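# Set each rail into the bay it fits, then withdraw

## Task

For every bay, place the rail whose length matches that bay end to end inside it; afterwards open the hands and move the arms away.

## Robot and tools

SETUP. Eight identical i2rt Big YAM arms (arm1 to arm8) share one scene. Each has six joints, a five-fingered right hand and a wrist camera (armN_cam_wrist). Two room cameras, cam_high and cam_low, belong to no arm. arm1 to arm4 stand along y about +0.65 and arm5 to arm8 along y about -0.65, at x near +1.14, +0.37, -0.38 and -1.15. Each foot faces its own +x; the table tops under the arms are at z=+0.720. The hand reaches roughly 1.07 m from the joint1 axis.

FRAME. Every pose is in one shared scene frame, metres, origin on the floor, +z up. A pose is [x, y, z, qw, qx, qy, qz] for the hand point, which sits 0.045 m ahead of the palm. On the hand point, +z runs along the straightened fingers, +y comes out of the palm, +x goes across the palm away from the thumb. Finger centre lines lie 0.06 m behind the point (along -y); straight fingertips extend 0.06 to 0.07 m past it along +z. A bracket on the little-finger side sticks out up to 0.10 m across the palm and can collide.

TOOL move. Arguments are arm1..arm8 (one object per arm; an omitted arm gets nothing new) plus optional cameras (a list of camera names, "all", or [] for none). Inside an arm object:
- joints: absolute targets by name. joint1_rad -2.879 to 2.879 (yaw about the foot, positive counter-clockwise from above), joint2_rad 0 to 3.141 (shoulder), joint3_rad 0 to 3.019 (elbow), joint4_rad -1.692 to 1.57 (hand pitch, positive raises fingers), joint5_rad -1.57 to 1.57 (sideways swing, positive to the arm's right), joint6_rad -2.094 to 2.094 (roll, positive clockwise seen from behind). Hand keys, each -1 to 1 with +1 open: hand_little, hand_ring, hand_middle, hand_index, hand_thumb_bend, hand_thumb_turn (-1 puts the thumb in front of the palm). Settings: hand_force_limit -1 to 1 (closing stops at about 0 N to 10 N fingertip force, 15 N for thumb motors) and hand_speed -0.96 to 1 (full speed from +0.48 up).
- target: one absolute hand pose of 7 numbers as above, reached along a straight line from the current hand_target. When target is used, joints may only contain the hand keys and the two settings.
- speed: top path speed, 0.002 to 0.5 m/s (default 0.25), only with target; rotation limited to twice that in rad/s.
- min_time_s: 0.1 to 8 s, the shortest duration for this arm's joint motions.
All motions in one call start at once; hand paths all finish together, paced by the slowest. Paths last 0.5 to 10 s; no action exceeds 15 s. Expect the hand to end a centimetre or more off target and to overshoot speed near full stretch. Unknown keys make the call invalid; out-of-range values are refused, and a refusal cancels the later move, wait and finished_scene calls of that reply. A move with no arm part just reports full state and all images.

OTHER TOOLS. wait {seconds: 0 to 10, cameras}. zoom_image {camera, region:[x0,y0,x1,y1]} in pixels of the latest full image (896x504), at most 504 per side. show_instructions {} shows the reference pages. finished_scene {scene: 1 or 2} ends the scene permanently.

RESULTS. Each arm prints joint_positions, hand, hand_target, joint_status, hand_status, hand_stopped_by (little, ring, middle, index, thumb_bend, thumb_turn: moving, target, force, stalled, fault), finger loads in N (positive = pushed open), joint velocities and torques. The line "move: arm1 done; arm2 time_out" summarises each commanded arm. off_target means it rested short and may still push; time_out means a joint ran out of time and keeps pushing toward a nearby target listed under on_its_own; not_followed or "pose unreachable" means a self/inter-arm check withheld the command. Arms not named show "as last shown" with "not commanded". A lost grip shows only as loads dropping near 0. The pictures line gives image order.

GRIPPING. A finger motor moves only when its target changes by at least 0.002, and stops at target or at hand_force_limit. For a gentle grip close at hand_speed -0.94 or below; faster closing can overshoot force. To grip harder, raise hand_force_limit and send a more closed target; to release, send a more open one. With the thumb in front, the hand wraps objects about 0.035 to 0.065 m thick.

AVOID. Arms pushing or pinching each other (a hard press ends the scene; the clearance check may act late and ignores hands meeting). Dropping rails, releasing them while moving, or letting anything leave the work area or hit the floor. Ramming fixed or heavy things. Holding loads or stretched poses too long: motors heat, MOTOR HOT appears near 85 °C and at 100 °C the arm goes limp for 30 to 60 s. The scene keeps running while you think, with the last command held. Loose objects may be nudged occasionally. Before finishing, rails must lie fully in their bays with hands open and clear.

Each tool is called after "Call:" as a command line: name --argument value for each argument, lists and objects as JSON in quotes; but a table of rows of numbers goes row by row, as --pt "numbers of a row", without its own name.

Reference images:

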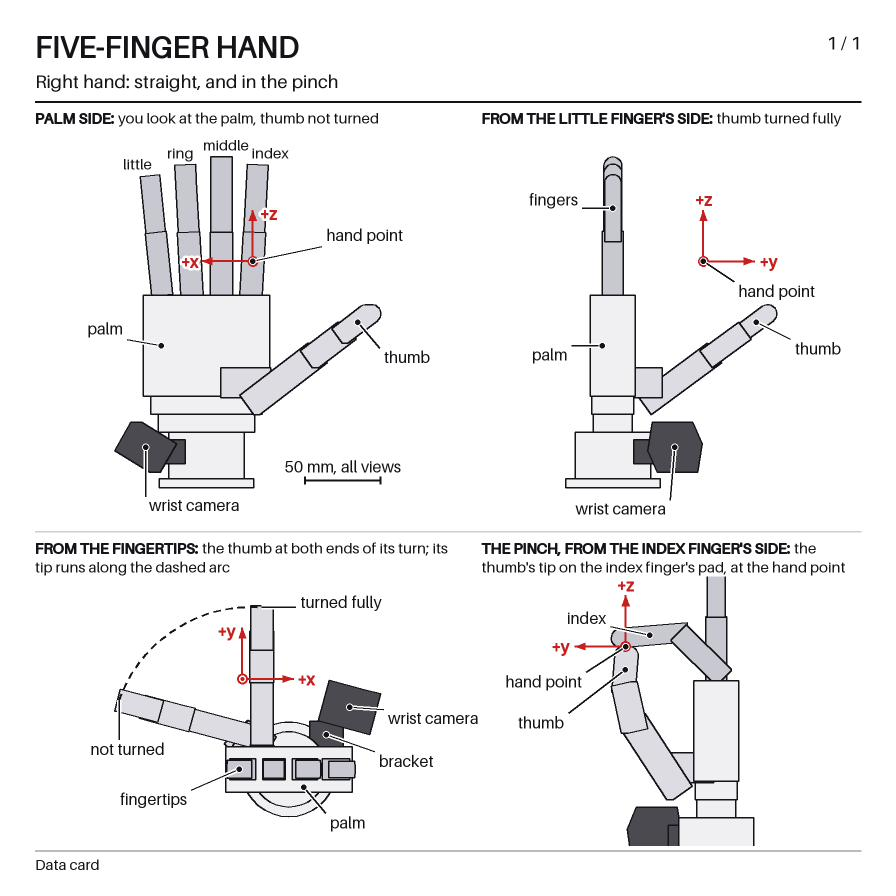

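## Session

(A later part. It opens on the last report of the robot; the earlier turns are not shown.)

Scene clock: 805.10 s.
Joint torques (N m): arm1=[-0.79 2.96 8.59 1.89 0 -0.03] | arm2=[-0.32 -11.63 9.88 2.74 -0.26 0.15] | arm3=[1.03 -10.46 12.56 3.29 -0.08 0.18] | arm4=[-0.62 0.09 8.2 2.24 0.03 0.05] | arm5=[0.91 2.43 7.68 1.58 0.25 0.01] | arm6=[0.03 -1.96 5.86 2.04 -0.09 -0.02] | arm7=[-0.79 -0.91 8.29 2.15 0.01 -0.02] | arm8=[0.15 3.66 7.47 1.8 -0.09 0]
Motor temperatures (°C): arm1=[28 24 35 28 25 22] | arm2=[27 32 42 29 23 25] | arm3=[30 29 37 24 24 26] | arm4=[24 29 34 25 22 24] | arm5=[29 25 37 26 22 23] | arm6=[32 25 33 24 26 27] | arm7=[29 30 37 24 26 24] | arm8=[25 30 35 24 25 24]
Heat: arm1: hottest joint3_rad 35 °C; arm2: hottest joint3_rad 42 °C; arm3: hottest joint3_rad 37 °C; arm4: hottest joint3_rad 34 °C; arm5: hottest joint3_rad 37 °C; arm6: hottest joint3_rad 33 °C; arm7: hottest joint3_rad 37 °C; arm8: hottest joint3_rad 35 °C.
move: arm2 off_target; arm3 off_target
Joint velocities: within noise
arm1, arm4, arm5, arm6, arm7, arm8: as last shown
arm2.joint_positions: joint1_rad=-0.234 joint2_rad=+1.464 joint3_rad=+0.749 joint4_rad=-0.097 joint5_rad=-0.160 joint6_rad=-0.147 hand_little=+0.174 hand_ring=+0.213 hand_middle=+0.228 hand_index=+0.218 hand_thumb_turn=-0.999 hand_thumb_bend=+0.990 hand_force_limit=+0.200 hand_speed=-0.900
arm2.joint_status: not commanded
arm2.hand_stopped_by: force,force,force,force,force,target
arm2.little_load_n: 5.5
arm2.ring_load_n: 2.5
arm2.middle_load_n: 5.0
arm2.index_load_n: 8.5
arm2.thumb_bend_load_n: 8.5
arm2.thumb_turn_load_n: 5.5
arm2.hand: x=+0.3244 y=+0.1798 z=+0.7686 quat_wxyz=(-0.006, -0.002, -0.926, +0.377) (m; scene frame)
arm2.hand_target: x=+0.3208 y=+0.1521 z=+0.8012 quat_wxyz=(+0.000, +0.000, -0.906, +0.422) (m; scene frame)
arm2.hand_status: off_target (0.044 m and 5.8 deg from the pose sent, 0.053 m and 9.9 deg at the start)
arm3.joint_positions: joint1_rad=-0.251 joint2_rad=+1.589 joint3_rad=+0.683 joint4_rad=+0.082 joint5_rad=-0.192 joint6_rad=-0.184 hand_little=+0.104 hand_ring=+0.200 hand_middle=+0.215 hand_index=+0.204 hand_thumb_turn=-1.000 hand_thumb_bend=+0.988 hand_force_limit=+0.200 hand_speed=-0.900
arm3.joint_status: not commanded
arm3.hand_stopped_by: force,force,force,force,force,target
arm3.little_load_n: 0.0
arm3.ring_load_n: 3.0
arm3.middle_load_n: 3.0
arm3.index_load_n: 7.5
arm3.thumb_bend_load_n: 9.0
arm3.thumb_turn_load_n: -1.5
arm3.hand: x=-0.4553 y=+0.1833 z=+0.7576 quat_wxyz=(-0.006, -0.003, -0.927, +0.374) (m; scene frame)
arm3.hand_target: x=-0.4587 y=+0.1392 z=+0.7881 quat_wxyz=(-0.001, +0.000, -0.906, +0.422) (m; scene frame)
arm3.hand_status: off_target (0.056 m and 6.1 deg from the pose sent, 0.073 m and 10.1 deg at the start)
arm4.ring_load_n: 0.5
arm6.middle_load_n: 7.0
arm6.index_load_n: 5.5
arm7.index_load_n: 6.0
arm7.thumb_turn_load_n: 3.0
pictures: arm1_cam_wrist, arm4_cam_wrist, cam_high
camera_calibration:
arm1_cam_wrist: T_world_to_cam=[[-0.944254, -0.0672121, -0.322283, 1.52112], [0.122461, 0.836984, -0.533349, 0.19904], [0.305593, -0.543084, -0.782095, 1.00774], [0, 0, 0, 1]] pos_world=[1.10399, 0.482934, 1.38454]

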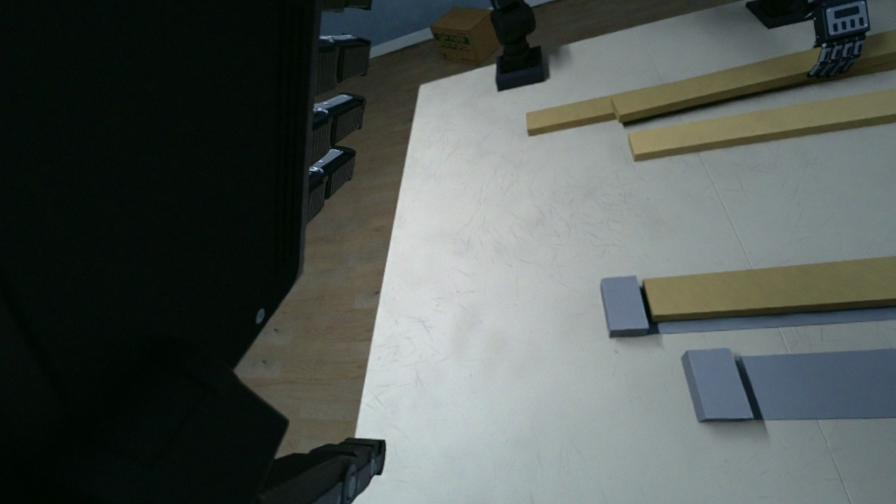

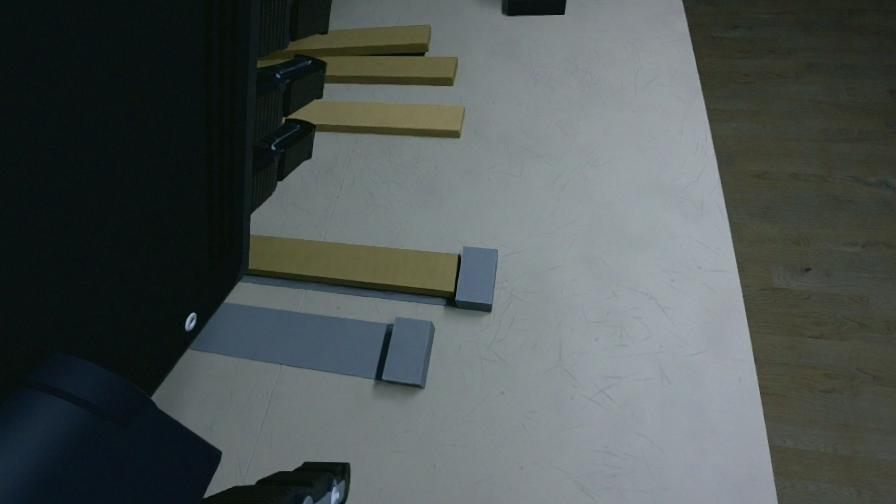

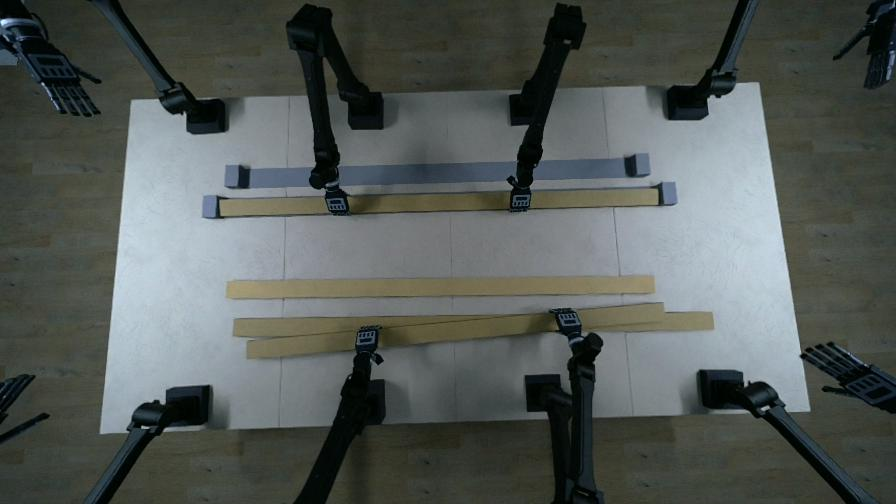

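Call:
move --arm2 '{"target": [0.3205, 0.176, 0.782, 0, 0, -0.9063, 0.4226], "speed": 0.08}' --arm3 '{"target": [-0.4595, 0.150, 0.768, 0, 0, -0.9063, 0.4226], "speed": 0.08}' --cameras '["arm1_cam_wrist", "arm4_cam_wrist", "cam_high"]'

Call:
zoom_image --camera "cam_high" --region '[190, 170, 270, 240]'

Call:
zoom_image --camera "cam_high" --region '[610, 160, 690, 230]'

Scene clock: 821.73 s.
Joint torques (N m): arm1=[-1.03 2.9 8.57 1.98 -0.02 -0.03] | arm2=[-1.96 -11.05 7.35 1.66 -0.07 0.16] | arm3=[0.97 -10.17 8.55 3.37 0 0.03] | arm4=[-1.03 0.26 8.1 2.07 0.07 0.1] | arm5=[0.85 2.37 7.66 1.55 0.25 0.01] | arm6=[0.03 -1.96 5.9 1.94 -0.05 -0.01] | arm7=[-0.67 -0.91 8.31 2.13 0.02 -0.02] | arm8=[0.21 3.66 7.49 1.8 -0.09 0]
Motor temperatures (°C): arm1=[28 24 35 28 25 22] | arm2=[27 32 39 29 23 25] | arm3=[30 29 37 24 24 26] | arm4=[24 29 34 25 22 24] | arm5=[29 25 37 26 22 23] | arm6=[32 25 32 24 26 27] | arm7=[29 30 37 24 25 24] | arm8=[25 30 35 24 25 24]
Heat: arm1: hottest joint3_rad 35 °C; arm2: hottest joint3_rad 39 °C; arm3: hottest joint3_rad 37 °C; arm4: hottest joint3_rad 34 °C; arm5: hottest joint3_rad 37 °C; arm6: hottest joint1_rad 32 °C; arm7: hottest joint3_rad 37 °C; arm8: hottest joint3_rad 35 °C.
move: arm2 off_target; arm3 off_target
Joint velocities: within noise
arm1.joint_positions: joint1_rad=+0.012 joint2_rad=+0.649 joint3_rad=+1.448 joint4_rad=-1.238 joint5_rad=-0.190 joint6_rad=-1.059 hand_little=+1.000 hand_ring=+1.000 hand_middle=+1.000 hand_index=+1.000 hand_thumb_turn=+1.000 hand_thumb_bend=+1.000 hand_force_limit=+0.000 hand_speed=-0.800
arm1.joint_status: not commanded
arm1.hand_stopped_by: target,target,target,target,target,target
arm1.little_load_n: 0.0
arm1.ring_load_n: 0.0
arm1.middle_load_n: 0.0
arm1.index_load_n: 0.0
arm1.thumb_bend_load_n: 0.0
arm1.thumb_turn_load_n: 0.0
arm1.hand: x=+1.1362 y=+0.4163 z=+1.2924 quat_wxyz=(+0.208, +0.458, -0.702, +0.505) (m; scene frame)
arm1.hand_target: x=+1.1332 y=+0.4179 z=+1.3027 quat_wxyz=(+0.216, +0.451, -0.698, +0.512) (m; scene frame)
arm1.hand_status: not commanded
arm2.joint_positions: joint1_rad=-0.239 joint2_rad=+1.447 joint3_rad=+0.689 joint4_rad=-0.002 joint5_rad=-0.176 joint6_rad=-0.156 hand_little=+0.174 hand_ring=+0.213 hand_middle=+0.228 hand_index=+0.218 hand_thumb_turn=-1.000 hand_thumb_bend=+0.990 hand_force_limit=+0.200 hand_speed=-0.900
arm2.joint_status: not commanded
arm2.hand_stopped_by: force,force,force,force,force,target
arm2.little_load_n: 8.0
arm2.ring_load_n: 4.0
arm2.middle_load_n: 5.0
arm2.index_load_n: 7.0
arm2.thumb_bend_load_n: 9.5
arm2.thumb_turn_load_n: 0.5
arm2.hand: x=+0.3256 y=+0.1856 z=+0.7645 quat_wxyz=(-0.005, +0.005, -0.916, +0.401) (m; scene frame)
arm2.hand_target: x=+0.3205 y=+0.1763 z=+0.7819 quat_wxyz=(+0.000, +0.000, -0.906, +0.422) (m; scene frame)
arm2.hand_status: off_target (0.021 m and 2.8 deg from the pose sent, 0.014 m and 5.8 deg at the start)
arm3.joint_positions: joint1_rad=-0.251 joint2_rad=+1.611 joint3_rad=+0.682 joint4_rad=+0.155 joint5_rad=-0.199 joint6_rad=-0.175 hand_little=+0.104 hand_ring=+0.199 hand_middle=+0.215 hand_index=+0.203 hand_thumb_turn=-1.000 hand_thumb_bend=+0.988 hand_force_limit=+0.200 hand_speed=-0.900
arm3.joint_status: not commanded
arm3.hand_stopped_by: force,force,force,force,force,target
arm3.little_load_n: 0.0
arm3.ring_load_n: 0.5
arm3.middle_load_n: 0.0
arm3.index_load_n: 0.0
arm3.thumb_bend_load_n: 6.0
arm3.thumb_turn_load_n: 1.0
arm3.hand: x=-0.4568 y=+0.1707 z=+0.7576 quat_wxyz=(-0.005, -0.003, -0.918, +0.397) (m; scene frame)
arm3.hand_target: x=-0.4593 y=+0.1509 z=+0.7688 quat_wxyz=(+0.000, +0.000, -0.906, +0.422) (m; scene frame)
arm3.hand_status: off_target (0.023 m and 3.3 deg from the pose sent, 0.035 m and 6.1 deg at the start)
arm4.joint_positions: joint1_rad=+0.301 joint2_rad=+0.650 joint3_rad=+1.455 joint4_rad=-1.328 joint5_rad=+0.120 joint6_rad=-1.084 hand_little=+1.000 hand_ring=+1.000 hand_middle=+1.000 hand_index=+1.000 hand_thumb_turn=+1.000 hand_thumb_bend=+1.000 hand_force_limit=+0.000 hand_speed=-0.800
arm4.joint_status: not commanded
arm4.hand_stopped_by: target,target,target,target,target,target
arm4.little_load_n: 0.0
arm4.ring_load_n: 0.0
arm4.middle_load_n: 0.0
arm4.index_load_n: 0.0
arm4.thumb_bend_load_n: 0.0
arm4.thumb_turn_load_n: 0.0
arm4.hand: x=-1.1342 y=+0.4175 z=+1.2701 quat_wxyz=(+0.227, +0.544, -0.672, +0.448) (m; scene frame)
arm4.hand_target: x=-1.1347 y=+0.4187 z=+1.2834 quat_wxyz=(+0.232, +0.538, -0.666, +0.461) (m; scene frame)
arm4.hand_status: not commanded
arm5.joint_positions: joint1_rad=-0.215 joint2_rad=+0.600 joint3_rad=+1.456 joint4_rad=-1.142 joint5_rad=+0.216 joint6_rad=-1.223 hand_little=+1.000 hand_ring=+1.000 hand_middle=+1.000 hand_index=+1.000 hand_thumb_turn=+1.000 hand_thumb_bend=+1.000 hand_force_limit=+0.000 hand_speed=-0.800
arm5.joint_status: not commanded
arm5.hand_stopped_by: target,target,target,target,target,target
arm5.little_load_n: 0.0
arm5.ring_load_n: 0.0
arm5.middle_load_n: 0.0
arm5.index_load_n: 0.0
arm5.thumb_bend_load_n: 0.0
arm5.thumb_turn_load_n: 0.0
arm5.hand: x=-1.0107 y=-0.4409 z=+1.3287 quat_wxyz=(-0.400, +0.726, +0.336, +0.447) (m; scene frame)
arm5.hand_target: x=-1.0110 y=-0.4432 z=+1.3396 quat_wxyz=(-0.408, +0.720, +0.331, +0.453) (m; scene frame)
arm5.hand_status: not commanded
arm6.joint_positions: joint1_rad=-0.279 joint2_rad=+1.025 joint3_rad=+0.092 joint4_rad=+0.216 joint5_rad=-0.240 joint6_rad=-0.210 hand_little=+0.170 hand_ring=+0.197 hand_middle=+0.219 hand_index=+0.218 hand_thumb_turn=-1.000 hand_thumb_bend=+0.993 hand_force_limit=+0.200 hand_speed=-0.900
arm6.joint_status: not commanded
arm6.hand_stopped_by: force,force,force,force,force,target
arm6.little_load_n: 4.0
arm6.ring_load_n: 8.0
arm6.middle_load_n: 7.0
arm6.index_load_n: 6.0
arm6.thumb_bend_load_n: 8.5
arm6.thumb_turn_load_n: 2.5
arm6.hand: x=-0.3773 y=-0.3811 z=+0.7761 quat_wxyz=(-0.422, +0.906, +0.034, -0.017) (m; scene frame)
arm6.hand_target: x=-0.3761 y=-0.3812 z=+0.7750 quat_wxyz=(-0.422, +0.906, +0.033, -0.015) (m; scene frame)
arm6.hand_status: not commanded
arm7.joint_positions: joint1_rad=-0.404 joint2_rad=+0.971 joint3_rad=+0.337 joint4_rad=-0.118 joint5_rad=-0.365 joint6_rad=-0.309 hand_little=+0.193 hand_ring=+0.215 hand_middle=+0.219 hand_index=+0.215 hand_thumb_turn=-1.000 hand_thumb_bend=+0.993 hand_force_limit=+0.200 hand_speed=-0.900
arm7.joint_status: not commanded
arm7.hand_stopped_by: force,force,force,force,force,target
arm7.little_load_n: 6.5
arm7.ring_load_n: 5.5
arm7.middle_load_n: 11.0
arm7.index_load_n: 6.5
arm7.thumb_bend_load_n: 8.5
arm7.thumb_turn_load_n: 3.0
arm7.hand: x=+0.4252 y=-0.3407 z=+0.7664 quat_wxyz=(-0.425, +0.904, +0.034, -0.014) (m; scene frame)
arm7.hand_target: x=+0.4240 y=-0.3423 z=+0.7611 quat_wxyz=(-0.422, +0.906, +0.033, -0.015) (m; scene frame)
arm7.hand_status: not commanded
arm8.joint_positions: joint1_rad=+0.383 joint2_rad=+0.599 joint3_rad=+1.336 joint4_rad=-1.288 joint5_rad=-0.258 joint6_rad=-1.200 hand_little=+1.000 hand_ring=+1.000 hand_middle=+1.000 hand_index=+1.000 hand_thumb_turn=+1.000 hand_thumb_bend=+1.000 hand_force_limit=+0.000 hand_speed=-0.800
arm8.joint_status: not commanded
arm8.hand_stopped_by: target,target,target,target,target,target
arm8.little_load_n: 0.0
arm8.ring_load_n: 0.0
arm8.middle_load_n: 0.0
arm8.index_load_n: 0.0
arm8.thumb_bend_load_n: 0.0
arm8.thumb_turn_load_n: 0.0
arm8.hand: x=+1.0475 y=-0.4275 z=+1.2278 quat_wxyz=(-0.482, +0.580, +0.650, +0.094) (m; scene frame)
arm8.hand_target: x=+1.0478 y=-0.4281 z=+1.2375 quat_wxyz=(-0.490, +0.576, +0.647, +0.099) (m; scene frame)
arm8.hand_status: not commanded
pictures: arm1_cam_wrist, arm4_cam_wrist, cam_high
camera_calibration:
arm1_cam_wrist: T_world_to_cam=[[-0.944254, -0.0672121, -0.322283, 1.52112], [0.122461, 0.836984, -0.533349, 0.19904], [0.305593, -0.543084, -0.782095, 1.00774], [0, 0, 0, 1]] pos_world=[1.10399, 0.482934, 1.38454]

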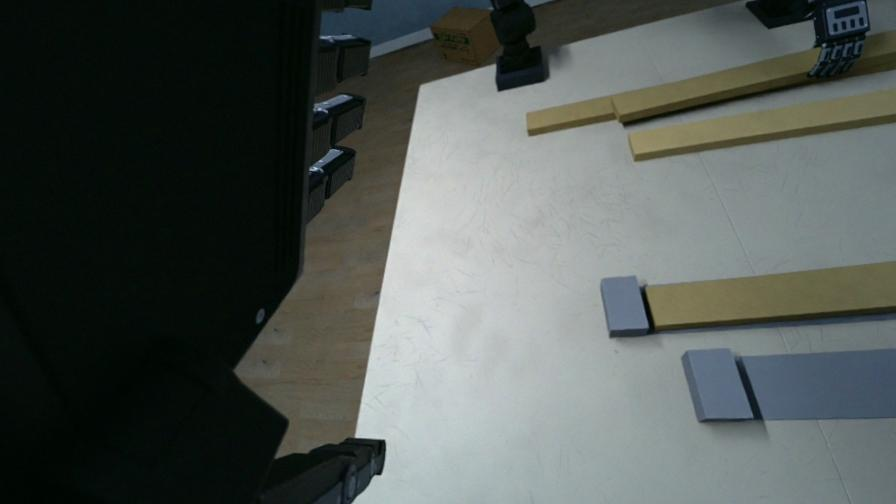

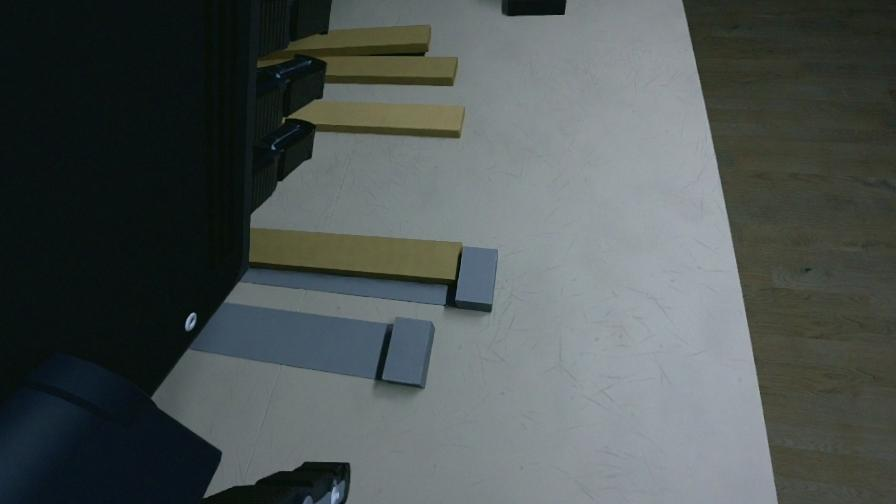

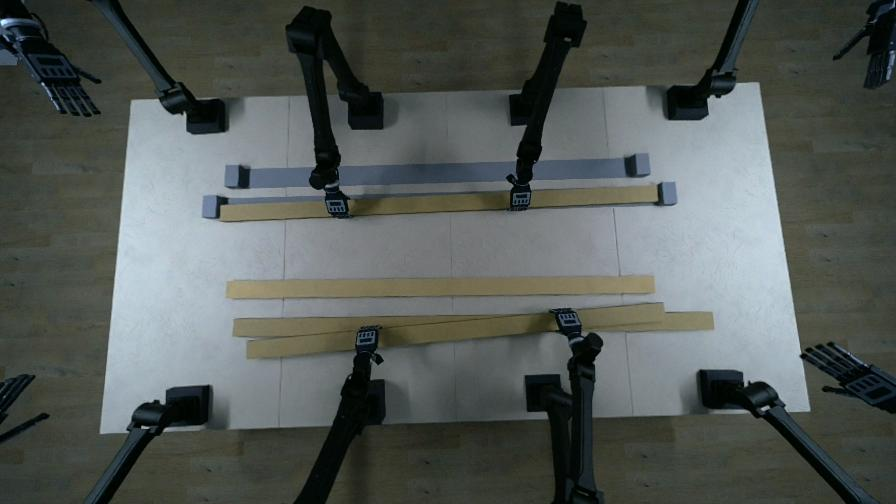

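Scaled by 6.300.

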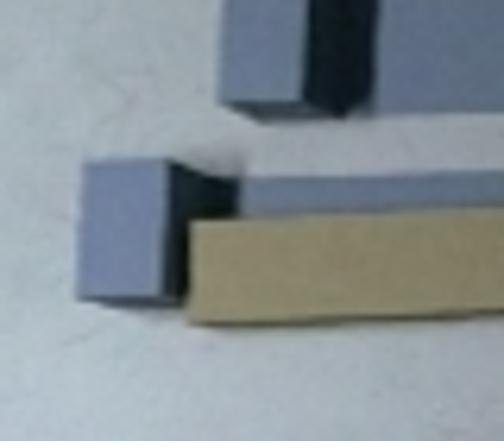

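Scaled by 6.300.

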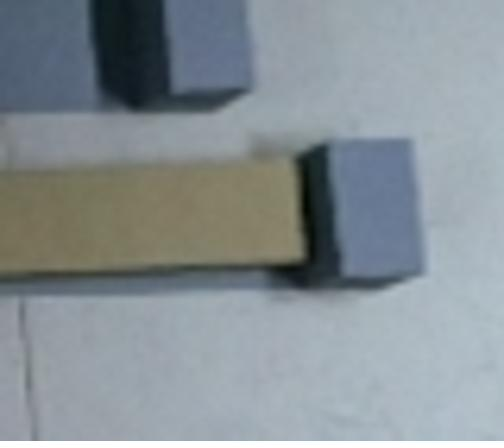

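Call:
move --arm3 '{"target": [-0.4595, 0.185, 0.762, 0, 0, -0.9063, 0.4226], "speed": 0.08}' --cameras '["cam_high", "arm4_cam_wrist", "arm1_cam_wrist"]'

Scene clock: 859.40 s.
Joint torques (N m): arm1=[-1.08 2.9 8.59 1.96 -0.02 -0.02] | arm2=[-1.32 -11.81 7.61 1.65 0.01 0.15] | arm3=[0.21 -11.99 5.05 2.1 -0.11 -0.11] | arm4=[-0.26 -0.32 8.14 2.17 0.09 0.03] | arm5=[0.91 2.32 7.68 1.58 0.25 0.01] | arm6=[-0.03 -2.2 5.81 1.99 -0.06 -0.03] | arm7=[-0.38 -1.14 8.36 2.14 0.02 -0.01] | arm8=[0.15 3.66 7.49 1.78 -0.09 0]
Motor temperatures (°C): arm1=[28 24 35 28 25 22] | arm2=[27 32 35 29 22 25] | arm3=[30 28 36 24 24 26] | arm4=[24 29 34 25 22 24] | arm5=[29 25 37 26 22 23] | arm6=[32 24 32 24 26 27] | arm7=[29 30 37 24 25 24] | arm8=[25 30 35 24 25 24]
Heat: arm1: hottest joint3_rad 35 °C; arm2: hottest joint3_rad 35 °C; arm3: hottest joint3_rad 36 °C; arm4: hottest joint3_rad 34 °C; arm5: hottest joint3_rad 37 °C; arm6: hottest joint1_rad 32 °C; arm7: hottest joint3_rad 37 °C; arm8: hottest joint3_rad 35 °C.
move: arm3 done
Joint velocities: within noise
arm1, arm2, arm4, arm5, arm6, arm7, arm8: as last shown
arm2.joint_positions: joint1_rad=-0.239 joint2_rad=+1.447 joint3_rad=+0.688 joint4_rad=+0.002 joint5_rad=-0.176 joint6_rad=-0.157 hand_little=+0.174 hand_ring=+0.213 hand_middle=+0.228 hand_index=+0.218 hand_thumb_turn=-1.000 hand_thumb_bend=+0.990 hand_force_limit=+0.200 hand_speed=-0.900
arm2.little_load_n: 5.0
arm2.ring_load_n: 3.0
arm2.middle_load_n: 6.0
arm2.index_load_n: 9.5
arm2.thumb_bend_load_n: 9.0
arm2.thumb_turn_load_n: 5.5
arm2.hand: x=+0.3255 y=+0.1852 z=+0.7647 quat_wxyz=(-0.005, +0.006, -0.915, +0.403) (m; scene frame)
arm2.hand_target: x=+0.3205 y=+0.1762 z=+0.7819 quat_wxyz=(+0.000, +0.000, -0.906, +0.422) (m; scene frame)
arm3.joint_positions: joint1_rad=-0.259 joint2_rad=+1.589 joint3_rad=+0.626 joint4_rad=+0.234 joint5_rad=-0.213 joint6_rad=-0.177 hand_little=+0.104 hand_ring=+0.199 hand_middle=+0.215 hand_index=+0.203 hand_thumb_turn=-1.000 hand_thumb_bend=+0.986 hand_force_limit=+0.200 hand_speed=-0.900
arm3.joint_status: not commanded
arm3.hand_stopped_by: force,force,force,force,force,target
arm3.little_load_n: 0.0
arm3.ring_load_n: 0.0
arm3.middle_load_n: 5.0
arm3.index_load_n: 0.0
arm3.thumb_bend_load_n: 0.5
arm3.thumb_turn_load_n: 1.0
arm3.hand: x=-0.4556 y=+0.1793 z=+0.7589 quat_wxyz=(-0.004, +0.000, -0.908, +0.418) (m; scene frame)
arm3.hand_target: x=-0.4594 y=+0.1850 z=+0.7617 quat_wxyz=(+0.000, +0.000, -0.906, +0.422) (m; scene frame)
arm3.hand_status: done (0.008 m and 0.7 deg from the pose sent, 0.015 m and 3.3 deg at the start)
arm6.ring_load_n: 7.5
arm6.index_load_n: 5.5
arm7.little_load_n: 6.0
arm7.ring_load_n: 6.0
arm7.thumb_turn_load_n: 3.5
arm8.thumb_bend_load_n: 0.5
arm8.thumb_turn_load_n: -0.5
pictures: arm1_cam_wrist, arm4_cam_wrist, cam_high
camera_calibration:
arm1_cam_wrist: T_world_to_cam=[[-0.944254, -0.0672121, -0.322283, 1.52112], [0.122461, 0.836984, -0.533349, 0.19904], [0.305593, -0.543084, -0.782095, 1.00774], [0, 0, 0, 1]] pos_world=[1.10399, 0.482934, 1.38454]

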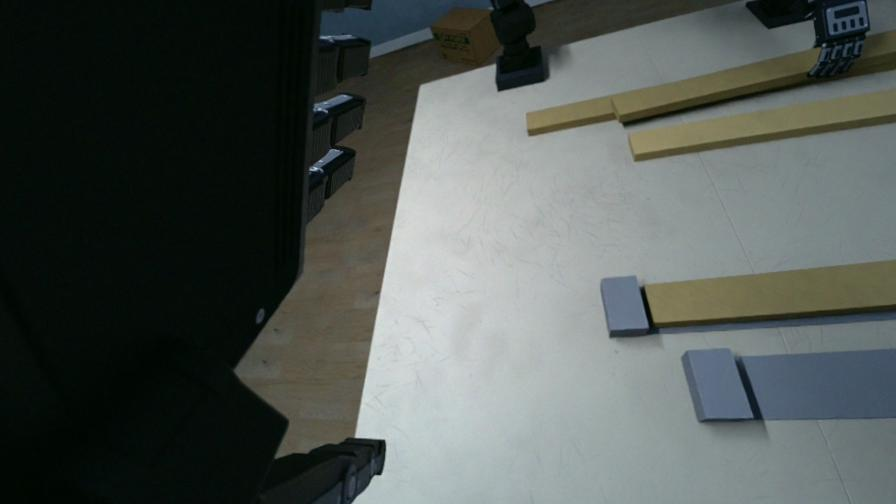

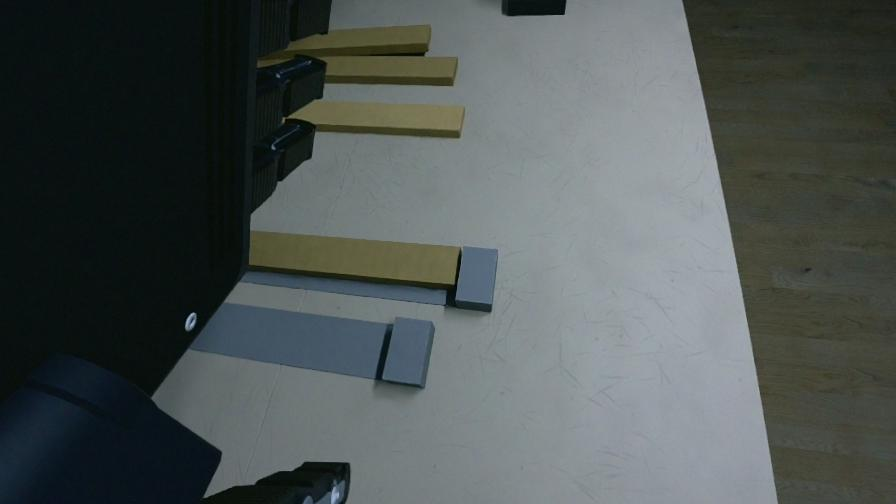

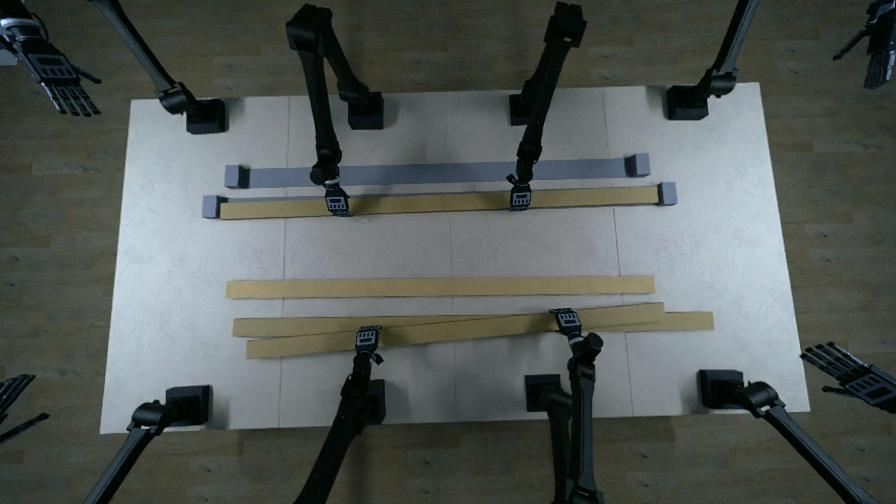

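Call:
zoom_image --camera "cam_high" --region '[190, 170, 270, 240]'

Call:
zoom_image --camera "cam_high" --region '[610, 160, 690, 230]'

Call:
zoom_image --camera "arm4_cam_wrist" --region '[380, 210, 520, 330]'

Call:
zoom_image --camera "arm1_cam_wrist" --region '[580, 250, 720, 370]'

Scaled by 6.300.

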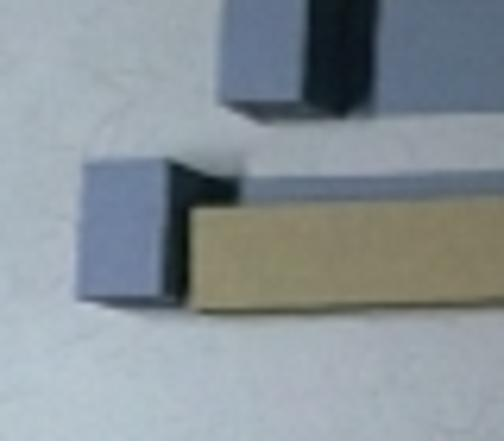

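Scaled by 6.300.

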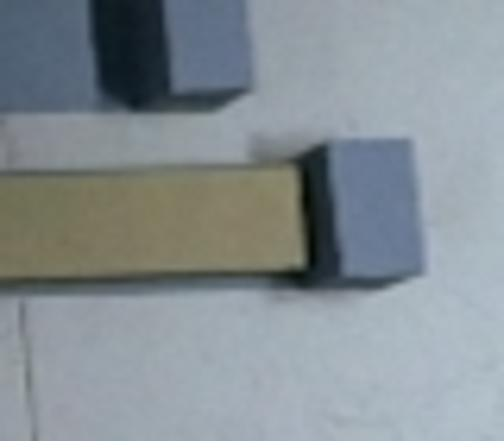

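Scaled by 3.600.

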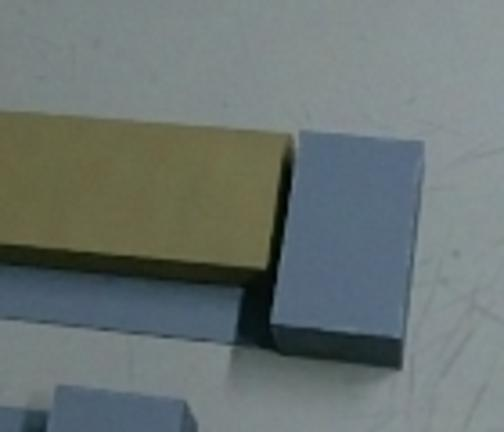

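Scaled by 3.600.

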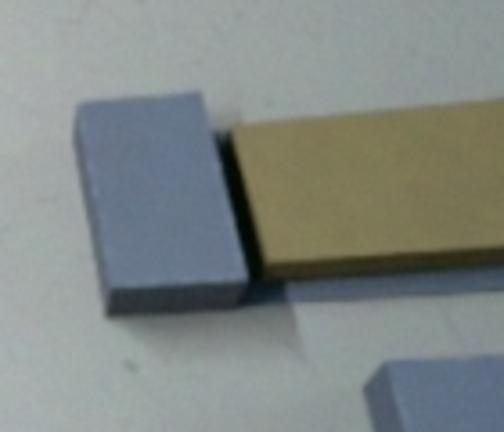

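Call:
move --arm3 '{"target": [-0.4595, 0.200, 0.760, 0, 0, -0.9063, 0.4226], "speed": 0.08}' --arm2 '{"target": [0.3205, 0.200, 0.775, 0, 0, -0.9063, 0.4226], "speed": 0.08}' --cameras '["cam_high", "arm4_cam_wrist", "arm1_cam_wrist"]'

Call:
zoom_image --camera "cam_high" --region '[190, 170, 270, 240]'

Call:
zoom_image --camera "cam_high" --region '[610, 160, 690, 230]'

Scene clock: 880.80 s.
Joint torques (N m): arm1=[-1.08 3.14 8.59 1.98 0.01 -0.04] | arm2=[-1.61 -11.22 6.46 1.25 -0.18 0.04] | arm3=[-0.67 -10.4 5.09 1.89 -0.05 -0.09] | arm4=[-1.14 0.15 8.02 2.13 0.04 0.01] | arm5=[0.97 2.32 7.66 1.59 0.25 0] | arm6=[-0.21 -2.2 5.9 2.07 -0.05 -0.01] | arm7=[-0.73 -0.85 8.31 2.15 0.02 -0.03] | arm8=[0.21 3.66 7.49 1.78 -0.09 0]
Motor temperatures (°C): arm1=[28 24 35 28 25 22] | arm2=[27 32 34 29 22 25] | arm3=[30 28 34 24 24 26] | arm4=[24 29 34 25 22 24] | arm5=[29 25 37 26 22 23] | arm6=[31 24 32 24 26 27] | arm7=[29 30 37 24 25 24] | arm8=[25 30 35 24 25 24]
Heat: arm1: hottest joint3_rad 35 °C; arm2: hottest joint3_rad 34 °C; arm3: hottest joint3_rad 34 °C; arm4: hottest joint3_rad 34 °C; arm5: hottest joint3_rad 37 °C; arm6: hottest joint3_rad 32 °C; arm7: hottest joint3_rad 37 °C; arm8: hottest joint3_rad 35 °C.
move: arm2 off_target; arm3 done
Joint velocities: within noise
arm1, arm4, arm5, arm6, arm7, arm8: as last shown
arm2.joint_positions: joint1_rad=-0.249 joint2_rad=+1.408 joint3_rad=+0.631 joint4_rad=+0.037 joint5_rad=-0.184 joint6_rad=-0.157 hand_little=+0.174 hand_ring=+0.213 hand_middle=+0.228 hand_index=+0.218 hand_thumb_turn=-1.000 hand_thumb_bend=+0.990 hand_force_limit=+0.200 hand_speed=-0.900
arm2.joint_status: not commanded
arm2.hand_stopped_by: force,force,force,force,force,target
arm2.little_load_n: 6.0
arm2.ring_load_n: 3.5
arm2.middle_load_n: 6.0
arm2.index_load_n: 9.5
arm2.thumb_bend_load_n: 8.5
arm2.thumb_turn_load_n: 4.5
arm2.hand: x=+0.3262 y=+0.2013 z=+0.7630 quat_wxyz=(-0.005, +0.004, -0.912, +0.411) (m; scene frame)
arm2.hand_target: x=+0.3206 y=+0.1999 z=+0.7748 quat_wxyz=(+0.000, +0.000, -0.906, +0.423) (m; scene frame)
arm2.hand_status: off_target (0.013 m and 1.7 deg from the pose sent, 0.019 m and 2.7 deg at the start)
arm3.joint_positions: joint1_rad=-0.270 joint2_rad=+1.560 joint3_rad=+0.585 joint4_rad=+0.248 joint5_rad=-0.225 joint6_rad=-0.184 hand_little=+0.104 hand_ring=+0.199 hand_middle=+0.215 hand_index=+0.203 hand_thumb_turn=-1.000 hand_thumb_bend=+0.986 hand_force_limit=+0.200 hand_speed=-0.900
arm3.joint_status: not commanded
arm3.hand_stopped_by: force,force,force,force,force,target
arm3.little_load_n: 0.0
arm3.ring_load_n: 0.0
arm3.middle_load_n: 3.0
arm3.index_load_n: 0.0
arm3.thumb_bend_load_n: 0.0
arm3.thumb_turn_load_n: 0.0
arm3.hand: x=-0.4546 y=+0.1941 z=+0.7588 quat_wxyz=(-0.005, +0.000, -0.908, +0.420) (m; scene frame)
arm3.hand_target: x=-0.4594 y=+0.1999 z=+0.7598 quat_wxyz=(+0.000, +0.000, -0.906, +0.422) (m; scene frame)
arm3.hand_status: done (0.008 m and 0.7 deg from the pose sent, 0.021 m and 0.7 deg at the start)
arm6.ring_load_n: 8.0
arm6.index_load_n: 6.0
arm6.thumb_turn_load_n: 3.0
arm7.ring_load_n: 5.5
arm7.thumb_turn_load_n: 3.0
arm8.thumb_bend_load_n: 0.0
arm8.thumb_turn_load_n: 0.0
pictures: arm1_cam_wrist, arm4_cam_wrist, cam_high
camera_calibration:
arm1_cam_wrist: T_world_to_cam=[[-0.944254, -0.0672121, -0.322283, 1.52112], [0.122461, 0.836984, -0.533349, 0.19904], [0.305593, -0.543084, -0.782095, 1.00774], [0, 0, 0, 1]] pos_world=[1.10399, 0.482934, 1.38454]

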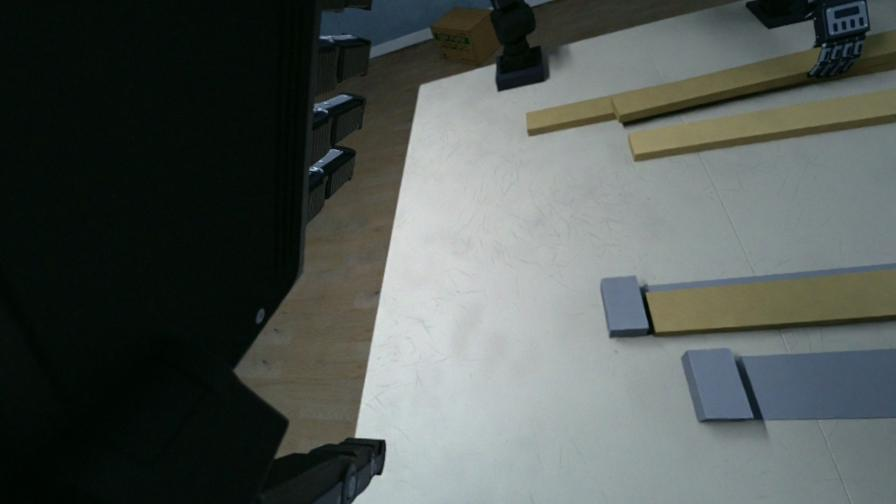

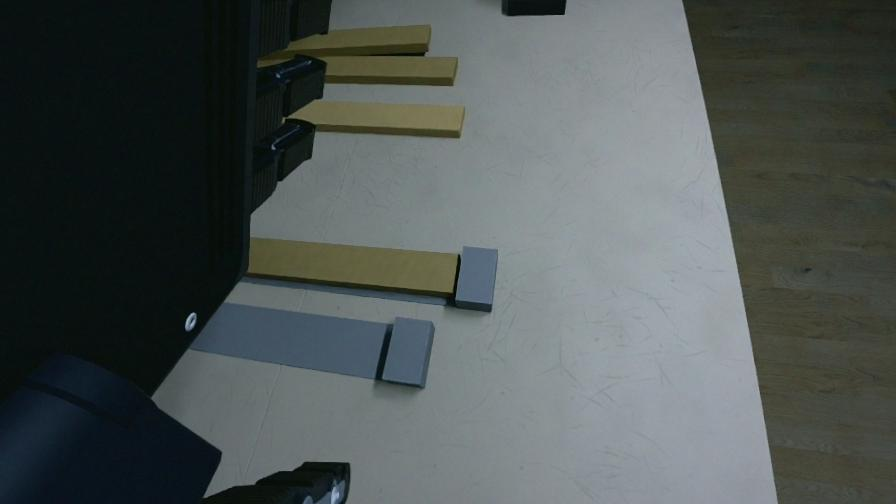

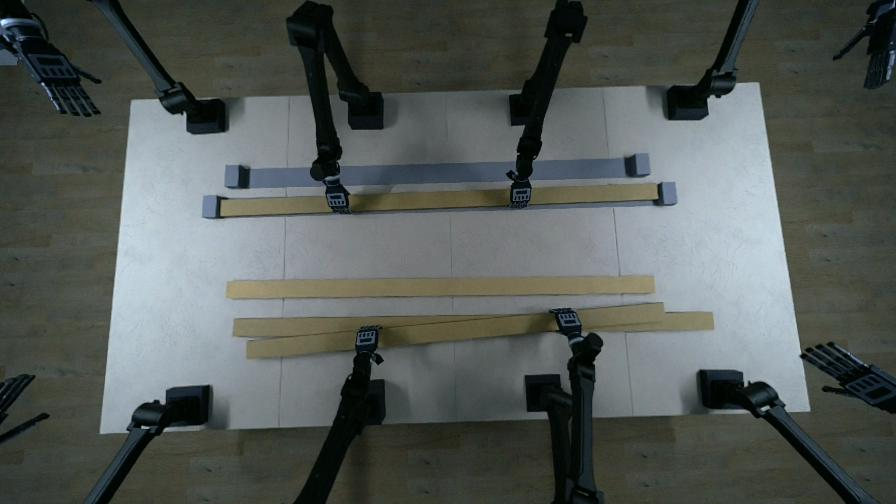

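Scaled by 6.300.

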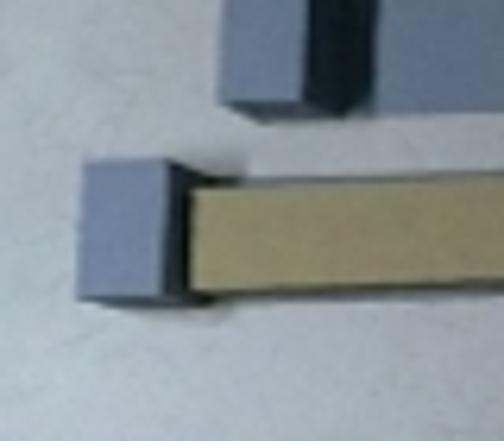

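Scaled by 6.300.

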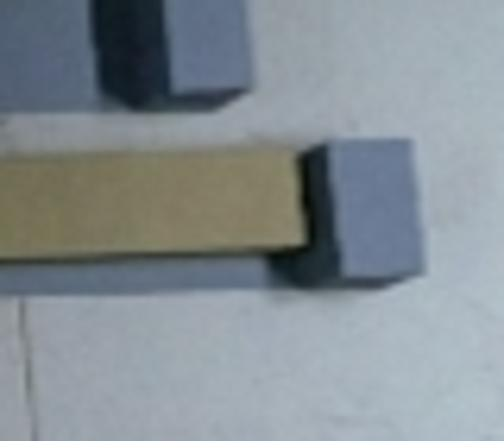

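Call:
move --arm2 '{"target": [0.3205, 0.185, 0.772, 0, 0, -0.9063, 0.4226], "speed": 0.08}' --cameras '["cam_high", "arm4_cam_wrist", "arm1_cam_wrist"]'

Call:
zoom_image --camera "cam_high" --region '[190, 170, 270, 240]'

Call:
zoom_image --camera "cam_high" --region '[610, 160, 690, 230]'

Scene clock: 891.13 s.
Joint torques (N m): arm1=[-0.97 2.84 8.55 1.95 0 -0.02] | arm2=[-1.2 -7.94 9.32 1.69 0.08 0.12] | arm3=[0.03 -10.81 5.08 1.98 -0.03 -0.11] | arm4=[-0.32 0.62 8.12 2.07 0.06 0.06] | arm5=[0.85 2.32 7.68 1.57 0.24 0] | arm6=[0.03 -2.43 5.86 1.88 -0.08 -0.01] | arm7=[-0.56 -0.91 8.31 2.25 0.01 -0.03] | arm8=[0.15 3.66 7.49 1.8 -0.09 0]
Motor temperatures (°C): arm1=[27 24 35 28 25 22] | arm2=[27 32 34 29 22 25] | arm3=[30 28 34 23 24 26] | arm4=[24 29 34 25 22 24] | arm5=[29 25 37 26 22 23] | arm6=[31 24 32 24 26 27] | arm7=[29 30 37 24 25 24] | arm8=[25 30 35 24 25 24]
Heat: arm1: hottest joint3_rad 35 °C; arm2: hottest joint3_rad 34 °C; arm3: hottest joint3_rad 34 °C; arm4: hottest joint3_rad 34 °C; arm5: hottest joint3_rad 37 °C; arm6: hottest joint3_rad 32 °C; arm7: hottest joint3_rad 37 °C; arm8: hottest joint3_rad 35 °C.
move: arm2 off_target
Joint velocities: within noise
arm1, arm3, arm4, arm5, arm6, arm7, arm8: as last shown
arm1.thumb_bend_load_n: -0.5
arm2.joint_positions: joint1_rad=-0.249 joint2_rad=+1.409 joint3_rad=+0.631 joint4_rad=+0.039 joint5_rad=-0.184 joint6_rad=-0.157 hand_little=+0.174 hand_ring=+0.213 hand_middle=+0.228 hand_index=+0.218 hand_thumb_turn=-1.000 hand_thumb_bend=+0.990 hand_force_limit=+0.200 hand_speed=-0.900
arm2.joint_status: not commanded
arm2.hand_stopped_by: force,force,force,force,force,target
arm2.little_load_n: 5.5
arm2.ring_load_n: 2.5
arm2.middle_load_n: 5.5
arm2.index_load_n: 8.5
arm2.thumb_bend_load_n: 9.0
arm2.thumb_turn_load_n: 4.5
arm2.hand: x=+0.3262 y=+0.2011 z=+0.7626 quat_wxyz=(-0.005, +0.004, -0.912, +0.411) (m; scene frame)
arm2.hand_target: x=+0.3206 y=+0.1856 z=+0.7724 quat_wxyz=(+0.000, +0.000, -0.906, +0.423) (m; scene frame)
arm2.hand_status: off_target (0.019 m and 1.6 deg from the pose sent, 0.020 m and 1.7 deg at the start)
arm3.hand: x=-0.4545 y=+0.1941 z=+0.7588 quat_wxyz=(-0.005, +0.001, -0.908, +0.420) (m; scene frame)
arm3.hand_target: x=-0.4593 y=+0.1999 z=+0.7598 quat_wxyz=(+0.000, +0.000, -0.906, +0.422) (m; scene frame)
arm4.thumb_turn_load_n: 0.5
arm6.thumb_turn_load_n: 2.5
arm7.thumb_turn_load_n: 3.5
pictures: arm1_cam_wrist, arm4_cam_wrist, cam_high
camera_calibration:
arm1_cam_wrist: T_world_to_cam=[[-0.944254, -0.0672121, -0.322283, 1.52112], [0.122461, 0.836984, -0.533349, 0.19904], [0.305593, -0.543084, -0.782095, 1.00774], [0, 0, 0, 1]] pos_world=[1.10399, 0.482934, 1.38454]

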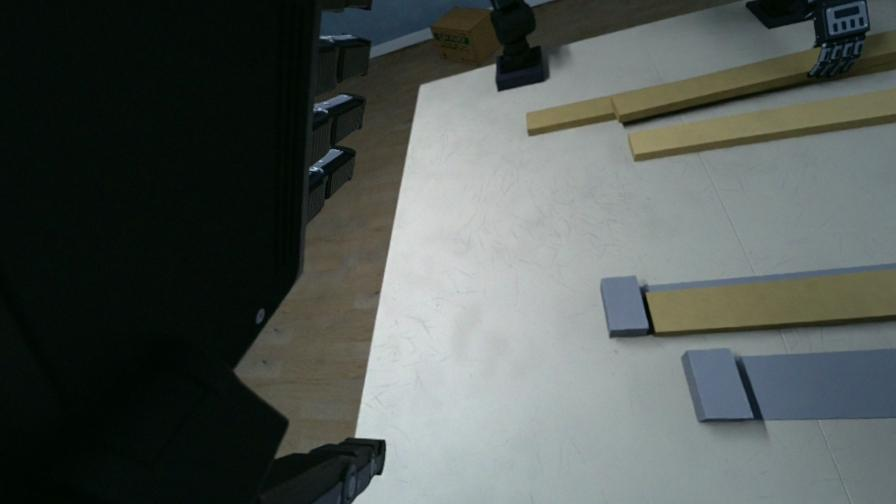

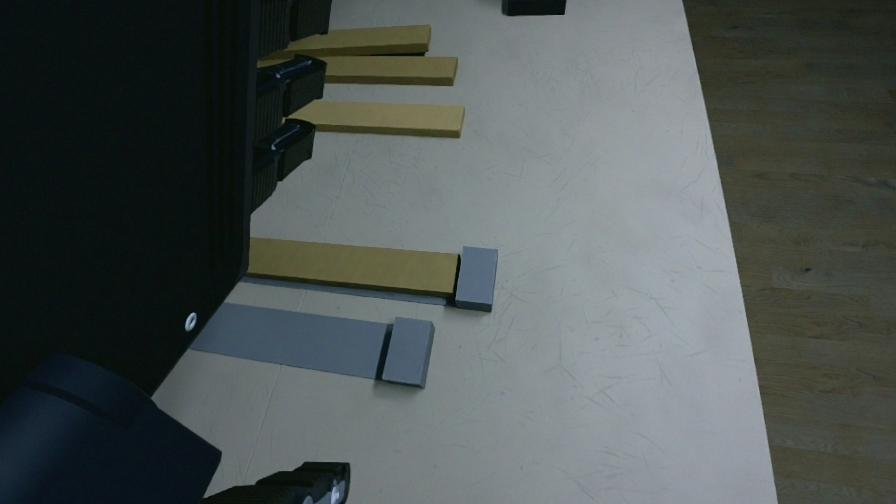

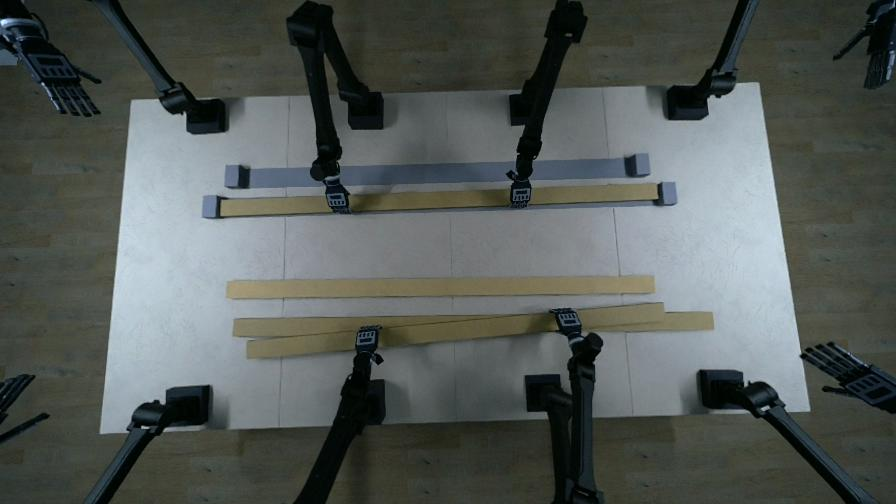

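Scaled by 6.300.

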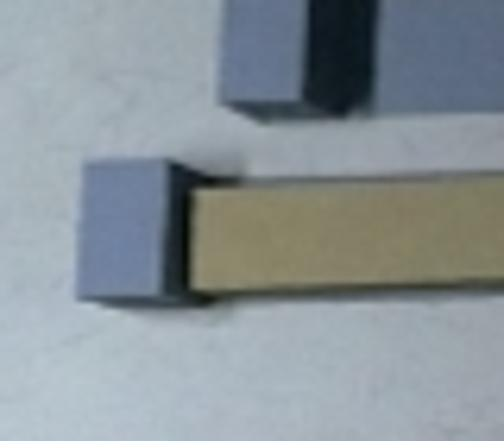

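Scaled by 6.300.

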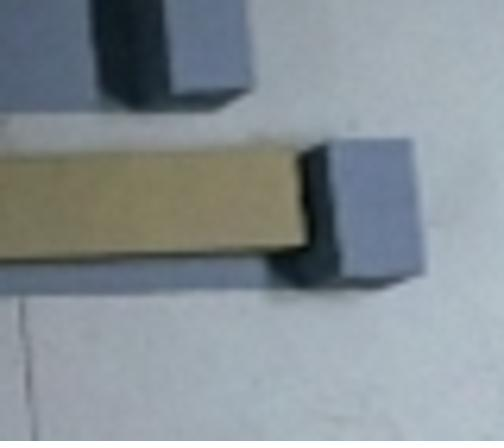

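Call:
move --arm2 '{"target": [0.3205, 0.172, 0.775, 0, 0, -0.9063, 0.4226], "speed": 0.08}' --cameras '["cam_high"]'

Call:
zoom_image --camera "cam_high" --region '[610, 160, 690, 230]'

Scene clock: 895.70 s.
Joint torques (N m): arm1=[-1.08 2.96 8.58 1.92 0 -0.02] | arm2=[-0.26 -5.89 11.66 1.26 0.22 0.17] | arm3=[-0.62 -10.87 4.92 2.04 -0.02 -0.1] | arm4=[-0.79 0.44 7.95 2.36 0.05 0.03] | arm5=[0.91 2.37 7.66 1.58 0.25 0.01] | arm6=[-0.09 -2.37 5.91 1.95 -0.09 0] | arm7=[-0.67 -0.85 8.36 2.18 0.01 -0.02] | arm8=[0.21 3.66 7.49 1.8 -0.09 0]
Motor temperatures (°C): arm1=[27 24 35 28 25 22] | arm2=[27 32 34 29 22 25] | arm3=[30 28 33 23 24 26] | arm4=[24 29 34 25 22 24] | arm5=[29 25 37 26 22 23] | arm6=[31 24 32 24 26 27] | arm7=[29 30 37 24 25 24] | arm8=[25 30 35 24 25 24]
Heat: arm1: hottest joint3_rad 35 °C; arm2: hottest joint3_rad 34 °C; arm3: hottest joint3_rad 33 °C; arm4: hottest joint3_rad 34 °C; arm5: hottest joint3_rad 37 °C; arm6: hottest joint3_rad 32 °C; arm7: hottest joint3_rad 37 °C; arm8: hottest joint3_rad 35 °C.
move: arm2 off_target
Joint velocities: within noise
arm1, arm3, arm4, arm5, arm6, arm7, arm8: as last shown
arm1.thumb_bend_load_n: 0.0
arm2.joint_positions: joint1_rad=-0.249 joint2_rad=+1.413 joint3_rad=+0.636 joint4_rad=+0.032 joint5_rad=-0.184 joint6_rad=-0.157 hand_little=+0.174 hand_ring=+0.213 hand_middle=+0.228 hand_index=+0.218 hand_thumb_turn=-1.000 hand_thumb_bend=+0.990 hand_force_limit=+0.200 hand_speed=-0.900
arm2.joint_status: not commanded
arm2.hand_stopped_by: force,force,force,force,force,target
arm2.little_load_n: 4.0
arm2.ring_load_n: 2.0
arm2.middle_load_n: 4.5
arm2.index_load_n: 7.5
arm2.thumb_bend_load_n: 10.0
arm2.thumb_turn_load_n: 5.0
arm2.hand: x=+0.3259 y=+0.2002 z=+0.7624 quat_wxyz=(-0.005, +0.004, -0.913, +0.409) (m; scene frame)
arm2.hand_target: x=+0.3209 y=+0.1738 z=+0.7760 quat_wxyz=(+0.000, +0.000, -0.906, +0.423) (m; scene frame)
arm2.hand_status: off_target (0.031 m and 1.9 deg from the pose sent, 0.032 m and 1.6 deg at the start)
arm3.middle_load_n: 2.5
arm4.thumb_turn_load_n: 0.0
arm6.thumb_turn_load_n: 3.0
pictures: cam_high

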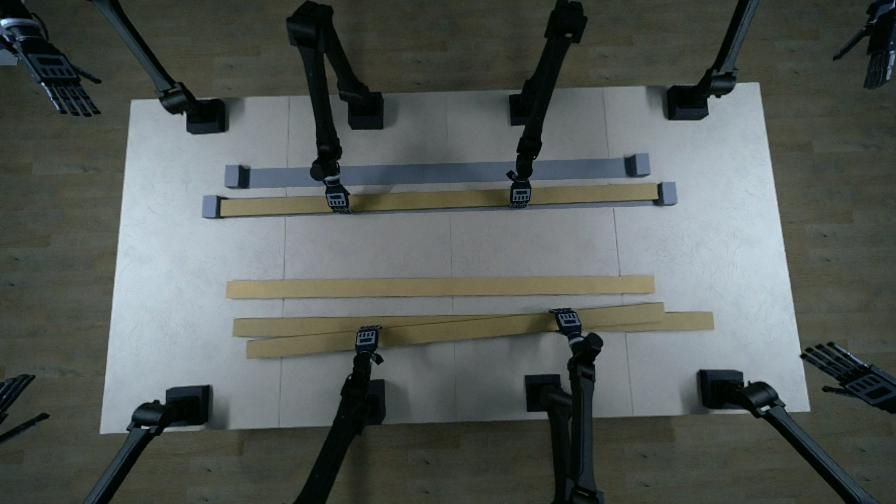

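Scaled by 6.300.

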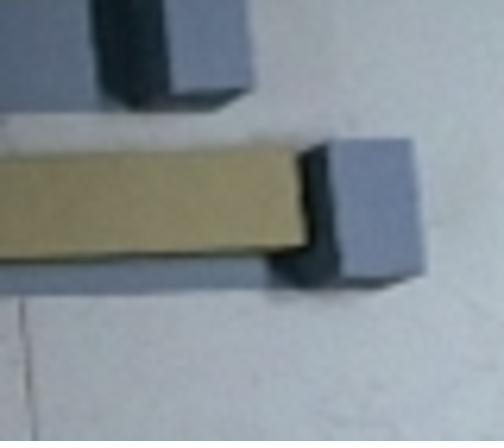

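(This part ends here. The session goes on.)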